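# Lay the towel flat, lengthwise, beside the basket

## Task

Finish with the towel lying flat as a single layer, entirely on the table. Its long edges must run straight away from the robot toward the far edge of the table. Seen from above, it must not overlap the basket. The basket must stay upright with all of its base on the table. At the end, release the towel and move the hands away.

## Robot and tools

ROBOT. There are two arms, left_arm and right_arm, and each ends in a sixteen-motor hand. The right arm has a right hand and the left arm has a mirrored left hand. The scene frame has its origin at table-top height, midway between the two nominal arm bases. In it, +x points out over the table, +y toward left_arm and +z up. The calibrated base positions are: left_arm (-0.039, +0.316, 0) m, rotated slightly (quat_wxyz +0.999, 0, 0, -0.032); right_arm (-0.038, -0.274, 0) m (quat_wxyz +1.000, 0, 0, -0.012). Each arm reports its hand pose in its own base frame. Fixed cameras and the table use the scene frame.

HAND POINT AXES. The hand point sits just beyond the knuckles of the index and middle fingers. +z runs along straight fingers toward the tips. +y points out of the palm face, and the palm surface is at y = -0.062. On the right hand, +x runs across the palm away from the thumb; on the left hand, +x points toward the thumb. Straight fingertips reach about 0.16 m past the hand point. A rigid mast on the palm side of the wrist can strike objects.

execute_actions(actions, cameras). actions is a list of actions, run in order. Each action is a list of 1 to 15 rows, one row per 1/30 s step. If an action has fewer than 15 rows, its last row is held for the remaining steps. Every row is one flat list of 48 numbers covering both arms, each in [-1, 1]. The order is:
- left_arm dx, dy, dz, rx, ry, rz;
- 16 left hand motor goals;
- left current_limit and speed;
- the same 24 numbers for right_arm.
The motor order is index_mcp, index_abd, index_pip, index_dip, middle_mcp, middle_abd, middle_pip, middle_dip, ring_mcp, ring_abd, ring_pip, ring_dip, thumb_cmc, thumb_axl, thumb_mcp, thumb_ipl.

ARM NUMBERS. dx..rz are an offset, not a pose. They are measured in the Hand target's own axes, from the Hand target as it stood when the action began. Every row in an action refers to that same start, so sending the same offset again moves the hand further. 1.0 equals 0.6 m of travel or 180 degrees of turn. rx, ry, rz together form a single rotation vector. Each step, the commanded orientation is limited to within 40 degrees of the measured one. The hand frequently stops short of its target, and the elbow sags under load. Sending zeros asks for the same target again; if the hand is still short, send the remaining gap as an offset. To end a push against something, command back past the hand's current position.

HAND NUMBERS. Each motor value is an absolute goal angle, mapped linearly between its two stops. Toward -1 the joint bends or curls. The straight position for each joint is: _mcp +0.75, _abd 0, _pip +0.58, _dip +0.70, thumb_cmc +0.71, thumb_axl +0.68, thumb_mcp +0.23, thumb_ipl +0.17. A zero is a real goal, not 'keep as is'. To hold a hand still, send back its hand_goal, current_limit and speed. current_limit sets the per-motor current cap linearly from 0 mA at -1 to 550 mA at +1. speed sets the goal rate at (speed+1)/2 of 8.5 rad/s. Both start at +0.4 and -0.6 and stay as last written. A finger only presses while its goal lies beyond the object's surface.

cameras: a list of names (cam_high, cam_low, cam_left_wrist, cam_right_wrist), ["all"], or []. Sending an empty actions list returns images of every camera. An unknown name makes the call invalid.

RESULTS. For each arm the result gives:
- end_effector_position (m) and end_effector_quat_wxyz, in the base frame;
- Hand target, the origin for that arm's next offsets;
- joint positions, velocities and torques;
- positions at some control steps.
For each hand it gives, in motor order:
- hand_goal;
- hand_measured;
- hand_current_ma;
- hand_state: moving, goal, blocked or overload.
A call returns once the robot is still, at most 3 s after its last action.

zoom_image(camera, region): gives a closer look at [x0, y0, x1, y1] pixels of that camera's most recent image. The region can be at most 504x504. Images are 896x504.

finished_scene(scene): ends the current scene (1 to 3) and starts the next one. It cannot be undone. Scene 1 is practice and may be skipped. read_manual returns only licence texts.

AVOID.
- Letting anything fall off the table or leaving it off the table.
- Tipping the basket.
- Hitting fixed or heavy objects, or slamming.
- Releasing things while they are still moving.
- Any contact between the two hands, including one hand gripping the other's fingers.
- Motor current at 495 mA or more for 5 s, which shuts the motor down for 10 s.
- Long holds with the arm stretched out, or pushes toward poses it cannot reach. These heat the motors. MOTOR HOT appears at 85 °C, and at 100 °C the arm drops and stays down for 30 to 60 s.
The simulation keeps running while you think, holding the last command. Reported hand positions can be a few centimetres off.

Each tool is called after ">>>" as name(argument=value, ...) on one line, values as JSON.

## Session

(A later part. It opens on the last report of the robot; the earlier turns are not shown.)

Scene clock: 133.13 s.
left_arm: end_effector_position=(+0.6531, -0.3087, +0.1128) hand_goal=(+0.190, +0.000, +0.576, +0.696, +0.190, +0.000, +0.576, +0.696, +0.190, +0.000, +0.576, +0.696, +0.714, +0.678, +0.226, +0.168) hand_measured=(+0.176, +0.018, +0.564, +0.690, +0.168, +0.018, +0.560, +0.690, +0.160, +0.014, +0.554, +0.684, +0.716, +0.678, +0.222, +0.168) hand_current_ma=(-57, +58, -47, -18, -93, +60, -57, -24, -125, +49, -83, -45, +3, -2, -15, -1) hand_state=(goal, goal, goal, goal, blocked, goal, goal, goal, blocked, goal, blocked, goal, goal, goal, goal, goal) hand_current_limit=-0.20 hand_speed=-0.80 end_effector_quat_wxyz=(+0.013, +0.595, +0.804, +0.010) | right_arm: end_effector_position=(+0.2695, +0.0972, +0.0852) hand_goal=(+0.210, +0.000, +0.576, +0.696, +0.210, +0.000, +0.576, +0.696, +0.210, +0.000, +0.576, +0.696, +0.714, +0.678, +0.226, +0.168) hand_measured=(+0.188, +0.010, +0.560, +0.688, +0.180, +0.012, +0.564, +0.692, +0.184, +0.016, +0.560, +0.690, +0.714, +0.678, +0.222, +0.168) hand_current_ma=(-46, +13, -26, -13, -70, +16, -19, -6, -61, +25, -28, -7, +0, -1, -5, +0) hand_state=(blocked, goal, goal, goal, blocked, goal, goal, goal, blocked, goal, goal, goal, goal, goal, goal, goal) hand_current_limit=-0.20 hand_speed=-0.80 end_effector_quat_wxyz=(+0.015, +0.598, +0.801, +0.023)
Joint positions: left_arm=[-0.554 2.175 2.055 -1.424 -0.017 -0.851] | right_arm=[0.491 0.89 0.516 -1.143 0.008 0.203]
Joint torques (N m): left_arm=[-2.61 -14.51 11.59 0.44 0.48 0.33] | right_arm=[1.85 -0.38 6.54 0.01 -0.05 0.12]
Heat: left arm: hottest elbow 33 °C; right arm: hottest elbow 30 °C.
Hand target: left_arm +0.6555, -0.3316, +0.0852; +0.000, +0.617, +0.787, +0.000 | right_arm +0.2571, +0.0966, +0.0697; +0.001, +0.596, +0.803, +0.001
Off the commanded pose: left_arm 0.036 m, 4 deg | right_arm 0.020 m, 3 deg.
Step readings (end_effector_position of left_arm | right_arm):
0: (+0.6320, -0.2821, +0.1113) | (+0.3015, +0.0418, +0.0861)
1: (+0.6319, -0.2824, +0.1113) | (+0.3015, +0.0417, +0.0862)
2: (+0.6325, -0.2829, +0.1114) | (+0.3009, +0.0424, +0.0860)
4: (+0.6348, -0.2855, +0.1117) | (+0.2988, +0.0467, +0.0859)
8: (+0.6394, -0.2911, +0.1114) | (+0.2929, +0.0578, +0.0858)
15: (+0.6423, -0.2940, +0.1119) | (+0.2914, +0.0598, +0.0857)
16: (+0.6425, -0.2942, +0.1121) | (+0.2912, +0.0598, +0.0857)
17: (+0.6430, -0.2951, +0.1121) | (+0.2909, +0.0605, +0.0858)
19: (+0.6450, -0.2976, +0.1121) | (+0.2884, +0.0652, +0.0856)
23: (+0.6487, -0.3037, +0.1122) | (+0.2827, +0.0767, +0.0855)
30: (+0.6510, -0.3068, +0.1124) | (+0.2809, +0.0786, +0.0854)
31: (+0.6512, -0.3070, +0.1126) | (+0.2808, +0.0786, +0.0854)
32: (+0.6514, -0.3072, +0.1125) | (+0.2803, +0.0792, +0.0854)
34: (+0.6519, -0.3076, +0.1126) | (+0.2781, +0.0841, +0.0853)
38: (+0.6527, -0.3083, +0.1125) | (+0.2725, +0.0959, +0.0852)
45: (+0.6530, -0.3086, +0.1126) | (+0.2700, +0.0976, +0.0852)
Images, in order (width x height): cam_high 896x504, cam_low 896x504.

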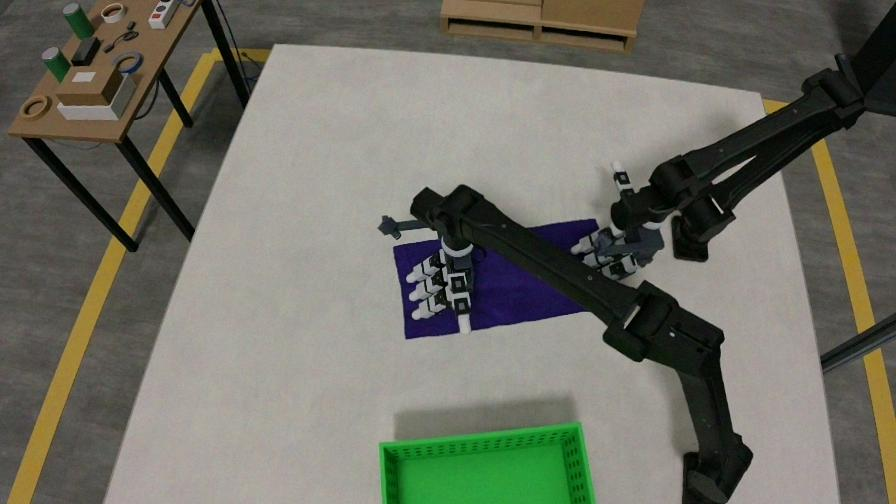

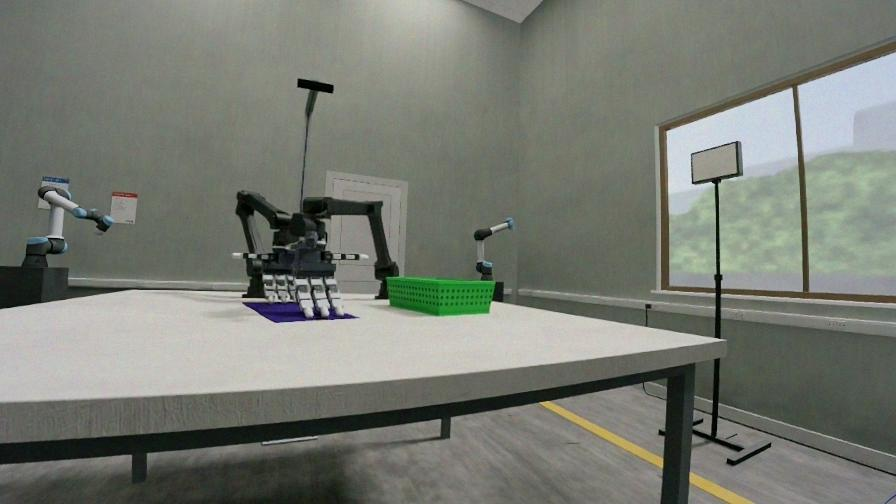

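>>> execute_actions(actions=[[[-0.0224,0.0012,0,0,0,0.0246,0.19,0,0.576,0.696,0.19,0,0.576,0.696,0.19,0,0.576,0.696,0.714,0.678,0.226,0.168,-0.2,-0.8,0.0274,-0.0042,0,0,0,0.0246,0.21,0,0.576,0.696,0.21,0,0.576,0.696,0.21,0,0.576,0.696,0.714,0.678,0.226,0.168,-0.2,-0.8]],[[-0.0224,0.0012,0,0,0,0.0246,0.19,0,0.576,0.696,0.19,0,0.576,0.696,0.19,0,0.576,0.696,0.714,0.678,0.226,0.168,-0.2,-0.8,0.0274,-0.0042,0,0,0,0.0246,0.21,0,0.576,0.696,0.21,0,0.576,0.696,0.21,0,0.576,0.696,0.714,0.678,0.226,0.168,-0.2,-0.8]],[[-0.0224,0.0012,0,0,0,0.0246,0.19,0,0.576,0.696,0.19,0,0.576,0.696,0.19,0,0.576,0.696,0.714,0.678,0.226,0.168,-0.2,-0.8,0.0274,-0.0042,0,0,0,0.0246,0.21,0,0.576,0.696,0.21,0,0.576,0.696,0.21,0,0.576,0.696,0.714,0.678,0.226,0.168,-0.2,-0.8]],[[-0.0224,0.0012,0,0,0,0.0246,0.19,0,0.576,0.696,0.19,0,0.576,0.696,0.19,0,0.576,0.696,0.714,0.678,0.226,0.168,-0.2,-0.8,0.0274,-0.0042,0,0,0,0.0246,0.21,0,0.576,0.696,0.21,0,0.576,0.696,0.21,0,0.576,0.696,0.714,0.678,0.226,0.168,-0.2,-0.8]]], cameras=["cam_high","cam_low"])

Scene clock: 148.03 s.
left_arm: end_effector_position=(+0.6656, -0.3606, +0.1146) hand_goal=(+0.190, +0.000, +0.576, +0.696, +0.190, +0.000, +0.576, +0.696, +0.190, +0.000, +0.576, +0.696, +0.714, +0.678, +0.226, +0.168) hand_measured=(+0.176, +0.018, +0.564, +0.690, +0.168, +0.018, +0.560, +0.690, +0.160, +0.014, +0.554, +0.684, +0.716, +0.678, +0.222, +0.168) hand_current_ma=(-55, +58, -47, -18, -93, +61, -57, -24, -125, +49, -83, -45, +3, -2, -15, -1) hand_state=(goal, goal, goal, goal, blocked, goal, goal, goal, blocked, goal, blocked, goal, goal, goal, goal, goal) hand_current_limit=-0.20 hand_speed=-0.80 end_effector_quat_wxyz=(+0.014, +0.710, +0.704, +0.012) | right_arm: end_effector_position=(+0.2410, +0.1486, +0.0793) hand_goal=(+0.210, +0.000, +0.576, +0.696, +0.210, +0.000, +0.576, +0.696, +0.210, +0.000, +0.576, +0.696, +0.714, +0.678, +0.226, +0.168) hand_measured=(+0.162, +0.018, +0.544, +0.676, +0.160, +0.022, +0.548, +0.680, +0.162, +0.034, +0.544, +0.682, +0.714, +0.678, +0.222, +0.168) hand_current_ma=(-135, +27, -73, -37, -144, +34, -60, -27, -133, +62, -68, -24, +0, -1, -5, +0) hand_state=(blocked, goal, blocked, goal, blocked, blocked, blocked, goal, blocked, blocked, blocked, goal, goal, goal, goal, goal) hand_current_limit=-0.20 hand_speed=-0.80 end_effector_quat_wxyz=(+0.014, +0.720, +0.693, +0.014)
Joint positions: left_arm=[-0.586 2.227 2.148 -1.46 -0.017 -0.579] | right_arm=[0.863 1.029 0.577 -1.094 0.03 0.9]
Joint torques (N m): left_arm=[-2.61 -15.27 11.71 0.53 0.5 0.43] | right_arm=[2.02 -0.73 8.24 0.64 -0.85 0.02]
Heat: left arm: hottest elbow 33 °C; right arm: hottest elbow 29 °C.
Hand target: left_arm +0.6650, -0.3844, +0.0851; +0.000, +0.731, +0.683, +0.000 | right_arm +0.2356, +0.1593, +0.0698; +0.001, +0.712, +0.702, +0.001
Off the commanded pose: left_arm 0.038 m, 4 deg | right_arm 0.015 m, 3 deg.
Step readings (end_effector_position of left_arm | right_arm):
0: (+0.6531, -0.3087, +0.1128) | (+0.2695, +0.0972, +0.0852)
1: (+0.6531, -0.3087, +0.1128) | (+0.2694, +0.0973, +0.0852)
2: (+0.6532, -0.3093, +0.1128) | (+0.2689, +0.0977, +0.0851)
4: (+0.6543, -0.3109, +0.1129) | (+0.2665, +0.1012, +0.0849)
8: (+0.6562, -0.3162, +0.1129) | (+0.2608, +0.1087, +0.0839)
15: (+0.6575, -0.3196, +0.1130) | (+0.2583, +0.1089, +0.0830)
16: (+0.6576, -0.3197, +0.1133) | (+0.2582, +0.1089, +0.0829)
17: (+0.6578, -0.3205, +0.1132) | (+0.2577, +0.1093, +0.0825)
19: (+0.6588, -0.3225, +0.1132) | (+0.2554, +0.1124, +0.0814)
23: (+0.6600, -0.3291, +0.1135) | (+0.2510, +0.1188, +0.0796)
30: (+0.6611, -0.3336, +0.1136) | (+0.2501, +0.1202, +0.0795)
31: (+0.6611, -0.3337, +0.1136) | (+0.2501, +0.1203, +0.0796)
32: (+0.6613, -0.3345, +0.1136) | (+0.2499, +0.1210, +0.0797)
34: (+0.6620, -0.3365, +0.1139) | (+0.2485, +0.1248, +0.0797)
38: (+0.6628, -0.3423, +0.1137) | (+0.2463, +0.1332, +0.0797)
45: (+0.6636, -0.3468, +0.1140) | (+0.2454, +0.1346, +0.0798)
46: (+0.6636, -0.3469, +0.1140) | (+0.2453, +0.1346, +0.0797)
47: (+0.6639, -0.3475, +0.1142) | (+0.2449, +0.1352, +0.0795)
49: (+0.6644, -0.3494, +0.1142) | (+0.2435, +0.1383, +0.0790)
53: (+0.6649, -0.3556, +0.1145) | (+0.2421, +0.1471, +0.0792)
60: (+0.6654, -0.3601, +0.1145) | (+0.2412, +0.1486, +0.0793)
Images, in order (width x height): cam_high 896x504, cam_low 896x504.

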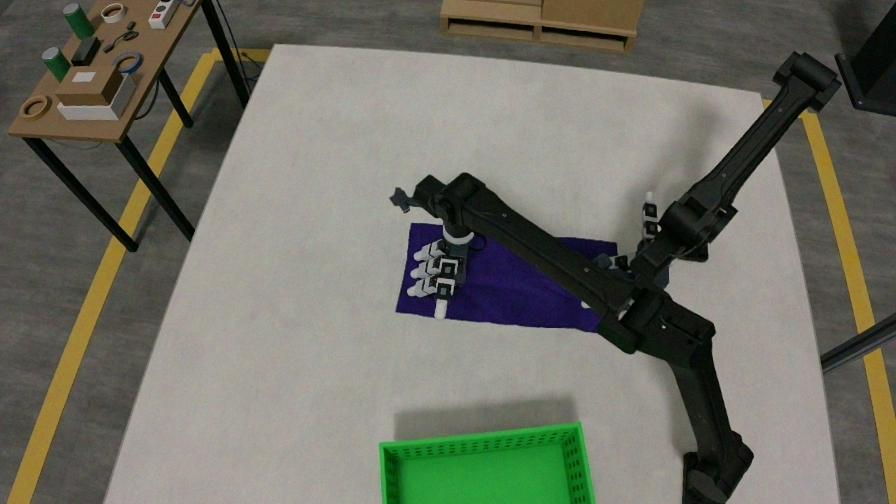

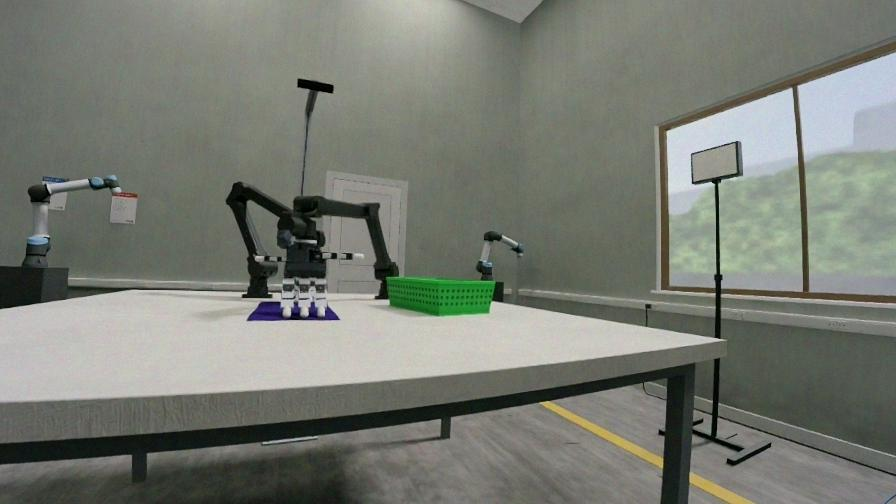

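>>> execute_actions(actions=[[[-0.02,0.008,0,0,0,0.012,0.19,0,0.576,0.696,0.19,0,0.576,0.696,0.19,0,0.576,0.696,0.714,0.678,0.226,0.168,-0.2,-0.8,0.015,-0.004,0,0,0,0.012,0.21,0,0.576,0.696,0.21,0,0.576,0.696,0.21,0,0.576,0.696,0.714,0.678,0.226,0.168,-0.2,-0.8]],[[0,0,-0.05,0,0,0,0.16,0,0.576,0.696,0.16,0,0.576,0.696,0.16,0,0.576,0.696,0.714,0.678,0.226,0.168,-0.2,-0.8,0,0,-0.05,0,0,0,0.17,0,0.576,0.696,0.17,0,0.576,0.696,0.17,0,0.576,0.696,0.714,0.678,0.226,0.168,-0.2,-0.8]],[[0,0,-0.08,0,0,0,0.16,0,0.576,0.696,0.16,0,0.576,0.696,0.16,0,0.576,0.696,0.714,0.678,0.226,0.168,-0.2,-0.8,0,0,-0.08,0,0,0,0.17,0,0.576,0.696,0.17,0,0.576,0.696,0.17,0,0.576,0.696,0.714,0.678,0.226,0.168,-0.2,-0.8]],[[0,0,-0.12,0,0,0,0.16,0,0.576,0.696,0.16,0,0.576,0.696,0.16,0,0.576,0.696,0.714,0.678,0.226,0.168,-0.2,-0.8,0,0,-0.12,0,0,0,0.17,0,0.576,0.696,0.17,0,0.576,0.696,0.17,0,0.576,0.696,0.714,0.678,0.226,0.168,-0.2,-0.8]]], cameras=["cam_high","cam_low"])

Scene clock: 166.27 s.
left_arm: end_effector_position=(+0.6640, -0.3864, +0.1877) hand_goal=(+0.160, +0.000, +0.576, +0.696, +0.160, +0.000, +0.576, +0.696, +0.160, +0.000, +0.576, +0.696, +0.714, +0.678, +0.226, +0.168) hand_measured=(+0.164, +0.004, +0.574, +0.694, +0.164, +0.002, +0.574, +0.694, +0.162, +0.002, +0.574, +0.694, +0.716, +0.678, +0.222, +0.168) hand_current_ma=(+12, +9, -4, -8, +11, +8, -4, -7, +11, +7, -4, -9, +3, -2, -15, -1) hand_state=(goal, goal, goal, goal, goal, goal, goal, goal, goal, goal, goal, goal, goal, goal, goal, goal) hand_current_limit=-0.20 hand_speed=-0.80 end_effector_quat_wxyz=(+0.015, +0.741, +0.671, +0.007) | right_arm: end_effector_position=(+0.2287, +0.1554, +0.2018) hand_goal=(+0.170, +0.000, +0.576, +0.696, +0.170, +0.000, +0.576, +0.696, +0.170, +0.000, +0.576, +0.696, +0.714, +0.678, +0.226, +0.168) hand_measured=(+0.174, +0.002, +0.576, +0.694, +0.176, +0.002, +0.576, +0.694, +0.174, +0.002, +0.576, +0.694, +0.714, +0.678, +0.222, +0.168) hand_current_ma=(+6, +1, -1, -3, +7, +1, -1, -2, +6, +1, -1, -2, +0, -1, -6, +0) hand_state=(goal, goal, goal, goal, goal, goal, goal, goal, goal, goal, goal, goal, goal, goal, goal, goal) hand_current_limit=-0.20 hand_speed=-0.80 end_effector_quat_wxyz=(+0.004, +0.730, +0.683, -0.015)
Joint positions: left_arm=[-0.608 2.266 2.41 -1.682 -0.007 -0.51] | right_arm=[0.906 0.963 0.883 -1.522 0.004 0.973]
Joint torques (N m): left_arm=[-1.32 -22.07 13.3 0.38 -0.29 0.06] | right_arm=[1.61 -2.9 12.27 -0.17 0.17 0.02]
Heat: left arm: hottest elbow 35 °C; right arm: hottest elbow 29 °C.
Hand target: left_arm +0.6689, -0.3967, +0.2352; +0.000, +0.743, +0.669, +0.000 | right_arm +0.2331, +0.1684, +0.2197; +0.000, +0.725, +0.688, +0.001
Off the commanded pose: left_arm 0.049 m, 2 deg | right_arm 0.023 m, 2 deg.
joint sent to its limit (left arm) — joint 4 (wrist pitch), lower limit. The joint targets are off in position and orientation.
Step readings (end_effector_position of left_arm | right_arm):
0: (+0.6656, -0.3607, +0.1146) | (+0.2410, +0.1487, +0.0793)
1: (+0.6657, -0.3608, +0.1146) | (+0.2410, +0.1486, +0.0792)
2: (+0.6658, -0.3613, +0.1149) | (+0.2409, +0.1490, +0.0793)
4: (+0.6669, -0.3632, +0.1149) | (+0.2401, +0.1506, +0.0790)
8: (+0.6681, -0.3689, +0.1149) | (+0.2394, +0.1544, +0.0790)
15: (+0.6685, -0.3737, +0.1152) | (+0.2390, +0.1552, +0.0790)
16: (+0.6685, -0.3737, +0.1155) | (+0.2391, +0.1552, +0.0791)
17: (+0.6681, -0.3742, +0.1160) | (+0.2386, +0.1554, +0.0792)
19: (+0.6679, -0.3751, +0.1159) | (+0.2355, +0.1545, +0.0797)
23: (+0.6676, -0.3769, +0.1170) | (+0.2314, +0.1546, +0.0827)
30: (+0.6667, -0.3792, +0.1174) | (+0.2292, +0.1535, +0.0840)
31: (+0.6666, -0.3791, +0.1179) | (+0.2292, +0.1535, +0.0843)
32: (+0.6660, -0.3790, +0.1192) | (+0.2283, +0.1527, +0.0858)
34: (+0.6639, -0.3788, +0.1231) | (+0.2255, +0.1497, +0.0928)
38: (+0.6616, -0.3806, +0.1368) | (+0.2258, +0.1502, +0.1133)
45: (+0.6636, -0.3851, +0.1563) | (+0.2278, +0.1535, +0.1282)
46: (+0.6635, -0.3851, +0.1566) | (+0.2274, +0.1531, +0.1284)
47: (+0.6634, -0.3850, +0.1565) | (+0.2259, +0.1513, +0.1300)
49: (+0.6631, -0.3850, +0.1566) | (+0.2235, +0.1481, +0.1409)
53: (+0.6627, -0.3855, +0.1606) | (+0.2277, +0.1535, +0.1765)
60: (+0.6631, -0.3857, +0.1796) | (+0.2302, +0.1569, +0.2020)
Images, in order (width x height): cam_high 896x504, cam_low 896x504.

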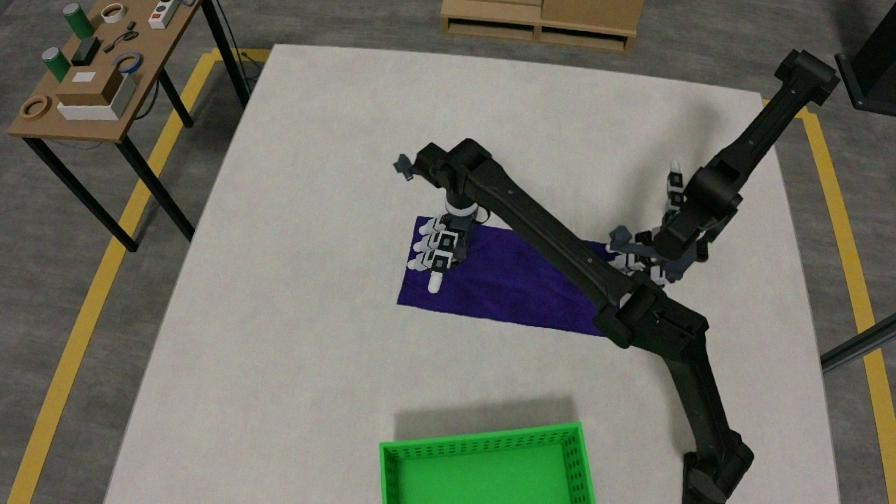

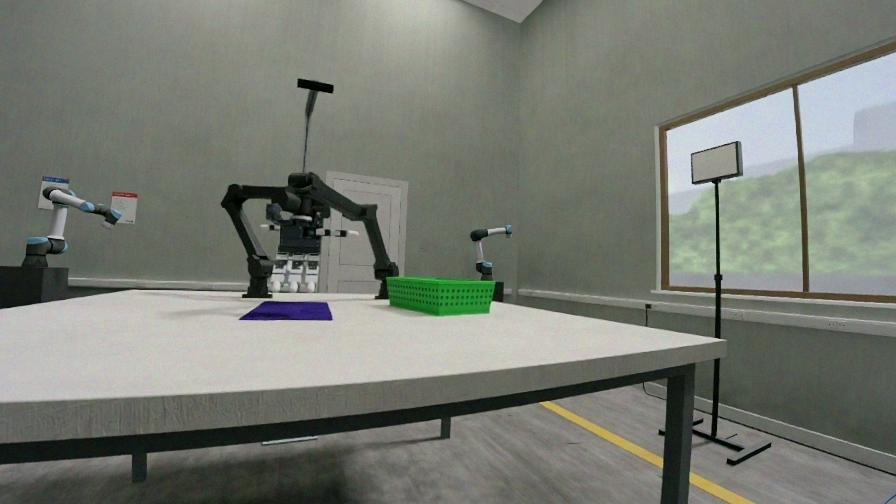

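>>> execute_actions(actions=[[[0.12,-0.13,0.0,0,0,0,0.16,0,0.576,0.696,0.16,0,0.576,0.696,0.16,0,0.576,0.696,0.714,0.678,0.226,0.168,-0.2,-0.8,-0.1,-0.05,-0.05,0,0,0,0.17,0,0.576,0.696,0.17,0,0.576,0.696,0.17,0,0.576,0.696,0.714,0.678,0.226,0.168,-0.2,-0.8]],[[0.12,-0.13,0.0,0,0,0,0.16,0,0.576,0.696,0.16,0,0.576,0.696,0.16,0,0.576,0.696,0.714,0.678,0.226,0.168,-0.2,-0.8,-0.1,0,0,0,0,0,0.17,0,0.576,0.696,0.17,0,0.576,0.696,0.17,0,0.576,0.696,0.714,0.678,0.226,0.168,-0.2,-0.8]],[[0.12,-0.13,0,0,0,0,0.16,0,0.576,0.696,0.16,0,0.576,0.696,0.16,0,0.576,0.696,0.714,0.678,0.226,0.168,-0.2,-0.8,-0.1,0,0,0,0,0,0.17,0,0.576,0.696,0.17,0,0.576,0.696,0.17,0,0.576,0.696,0.714,0.678,0.226,0.168,-0.2,-0.8]]], cameras=["all"])

Scene clock: 179.53 s.
left_arm: end_effector_position=(+0.4568, -0.1557, +0.2288) hand_goal=(+0.160, +0.000, +0.576, +0.696, +0.160, +0.000, +0.576, +0.696, +0.160, +0.000, +0.576, +0.696, +0.714, +0.678, +0.226, +0.168) hand_measured=(+0.166, +0.002, +0.576, +0.694, +0.166, +0.002, +0.576, +0.694, +0.166, +0.002, +0.576, +0.694, +0.712, +0.678, +0.222, +0.168) hand_current_ma=(+20, +3, -2, -7, +20, +3, -1, -7, +19, +3, -1, -9, -7, -2, -15, -1) hand_state=(goal, goal, goal, goal, goal, goal, goal, goal, goal, goal, goal, goal, goal, goal, goal, goal) hand_current_limit=-0.20 hand_speed=-0.80 end_effector_quat_wxyz=(-0.011, +0.740, +0.673, -0.002) | right_arm: end_effector_position=(+0.1957, -0.0074, +0.2507) hand_goal=(+0.170, +0.000, +0.576, +0.696, +0.170, +0.000, +0.576, +0.696, +0.170, +0.000, +0.576, +0.696, +0.714, +0.678, +0.226, +0.168) hand_measured=(+0.176, +0.000, +0.576, +0.694, +0.176, +0.000, +0.576, +0.694, +0.176, +0.000, +0.576, +0.694, +0.714, +0.678, +0.222, +0.168) hand_current_ma=(+7, +0, +0, -2, +9, +1, +0, -2, +8, +0, +0, -2, +0, -1, -6, +0) hand_state=(goal, goal, goal, goal, goal, goal, goal, goal, goal, goal, goal, goal, goal, goal, goal, goal) hand_current_limit=-0.20 hand_speed=-0.80 end_effector_quat_wxyz=(+0.065, +0.740, +0.664, +0.087)
Joint positions: left_arm=[-0.432 1.421 1.323 -1.494 -0.004 -0.338] | right_arm=[0.272 0.427 0.764 -1.695 0.04 0.376]
Joint torques (N m): left_arm=[-0.73 -10.11 9.09 0.79 0 0.13] | right_arm=[-0.32 2.49 8.28 0.66 0.12 -0.07]
Heat: left arm: hottest elbow 34 °C; right arm: hottest elbow 32 °C.
Hand target: left_arm +0.4589, -0.1572, +0.2349; +0.000, +0.743, +0.669, +0.000 | right_arm +0.1936, -0.0099, +0.2497; +0.001, +0.725, +0.688, +0.001
Off the commanded pose: left_arm 0.007 m, 1 deg | right_arm 0.003 m, 13 deg.
joint sent to its limit (right arm) — joint 4 (wrist pitch), lower limit. The joint targets are off in orientation, not in position.
Step readings (end_effector_position of left_arm | right_arm):
0: (+0.6640, -0.3864, +0.1877) | (+0.2287, +0.1554, +0.2018)
1: (+0.6640, -0.3864, +0.1880) | (+0.2285, +0.1551, +0.2018)
2: (+0.6616, -0.3849, +0.1867) | (+0.2266, +0.1529, +0.2025)
4: (+0.6508, -0.3731, +0.1832) | (+0.2201, +0.1445, +0.2078)
8: (+0.6202, -0.3465, +0.1848) | (+0.2048, +0.1216, +0.2296)
15: (+0.6007, -0.3199, +0.2176) | (+0.1958, +0.1084, +0.2386)
16: (+0.5995, -0.3179, +0.2207) | (+0.1958, +0.1082, +0.2384)
17: (+0.5966, -0.3130, +0.2215) | (+0.1970, +0.1067, +0.2389)
19: (+0.5796, -0.2972, +0.2157) | (+0.1998, +0.0958, +0.2406)
23: (+0.5379, -0.2566, +0.2035) | (+0.1976, +0.0647, +0.2459)
30: (+0.5284, -0.2347, +0.2224) | (+0.1974, +0.0525, +0.2530)
31: (+0.5277, -0.2345, +0.2240) | (+0.1977, +0.0522, +0.2524)
32: (+0.5248, -0.2309, +0.2236) | (+0.1980, +0.0494, +0.2515)
34: (+0.5066, -0.2176, +0.2160) | (+0.1982, +0.0352, +0.2479)
38: (+0.4644, -0.1750, +0.2057) | (+0.1924, +0.0027, +0.2462)
45: (+0.4578, -0.1548, +0.2304) | (+0.1928, -0.0108, +0.2504)
camera_calibration:
cam_left_wrist: T_world_to_cam=[[-0.682537, -0.730438, -0.0245812, 0.174359], [-0.480471, 0.423111, 0.768196, 0.0577631], [-0.550719, 0.536132, -0.639743, 0.605104], [0, 0, 0, 1]] pos_world=[0.480002, -0.221498, 0.347024]
cam_right_wrist: T_world_to_cam=[[0.510355, -0.846601, 0.151012, -0.118776], [-0.742948, -0.345624, 0.573212, -0.0460416], [-0.433089, -0.404735, -0.805371, 0.405857], [0, 0, 0, 1]] pos_world=[0.202183, 0.047796, 0.371194]

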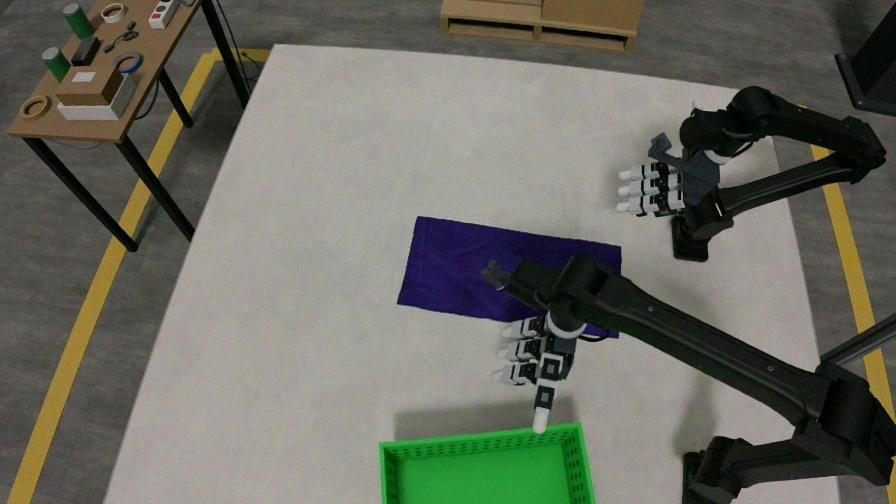

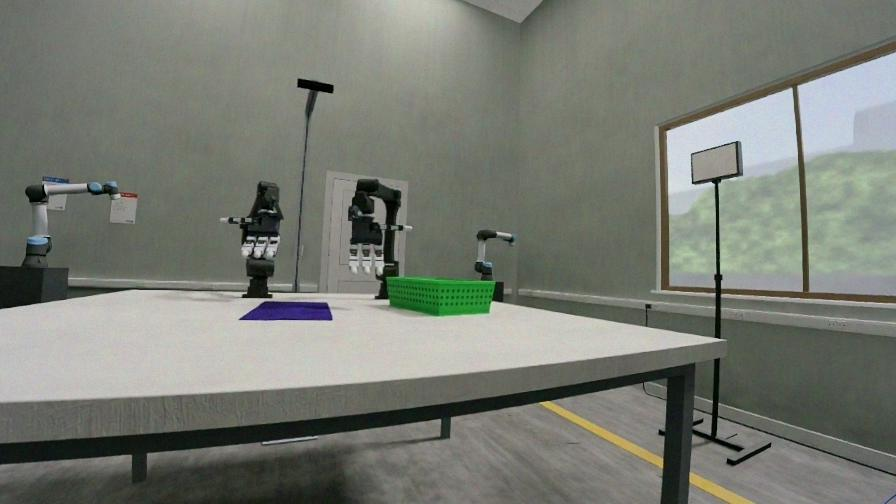

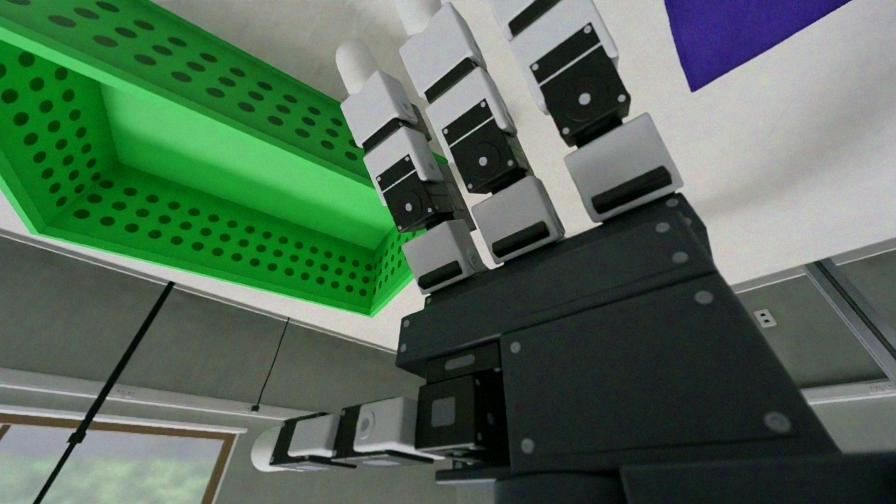

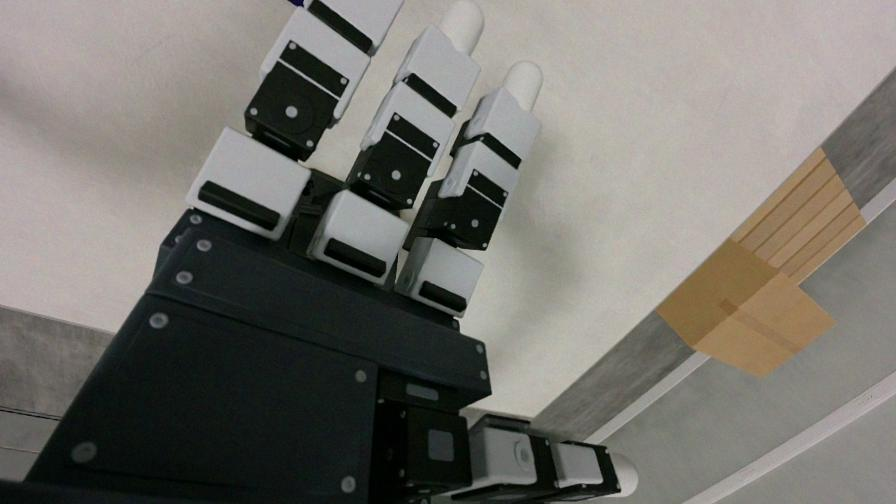

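>>> finished_scene(scene=1)

The scene is finished: the task was done.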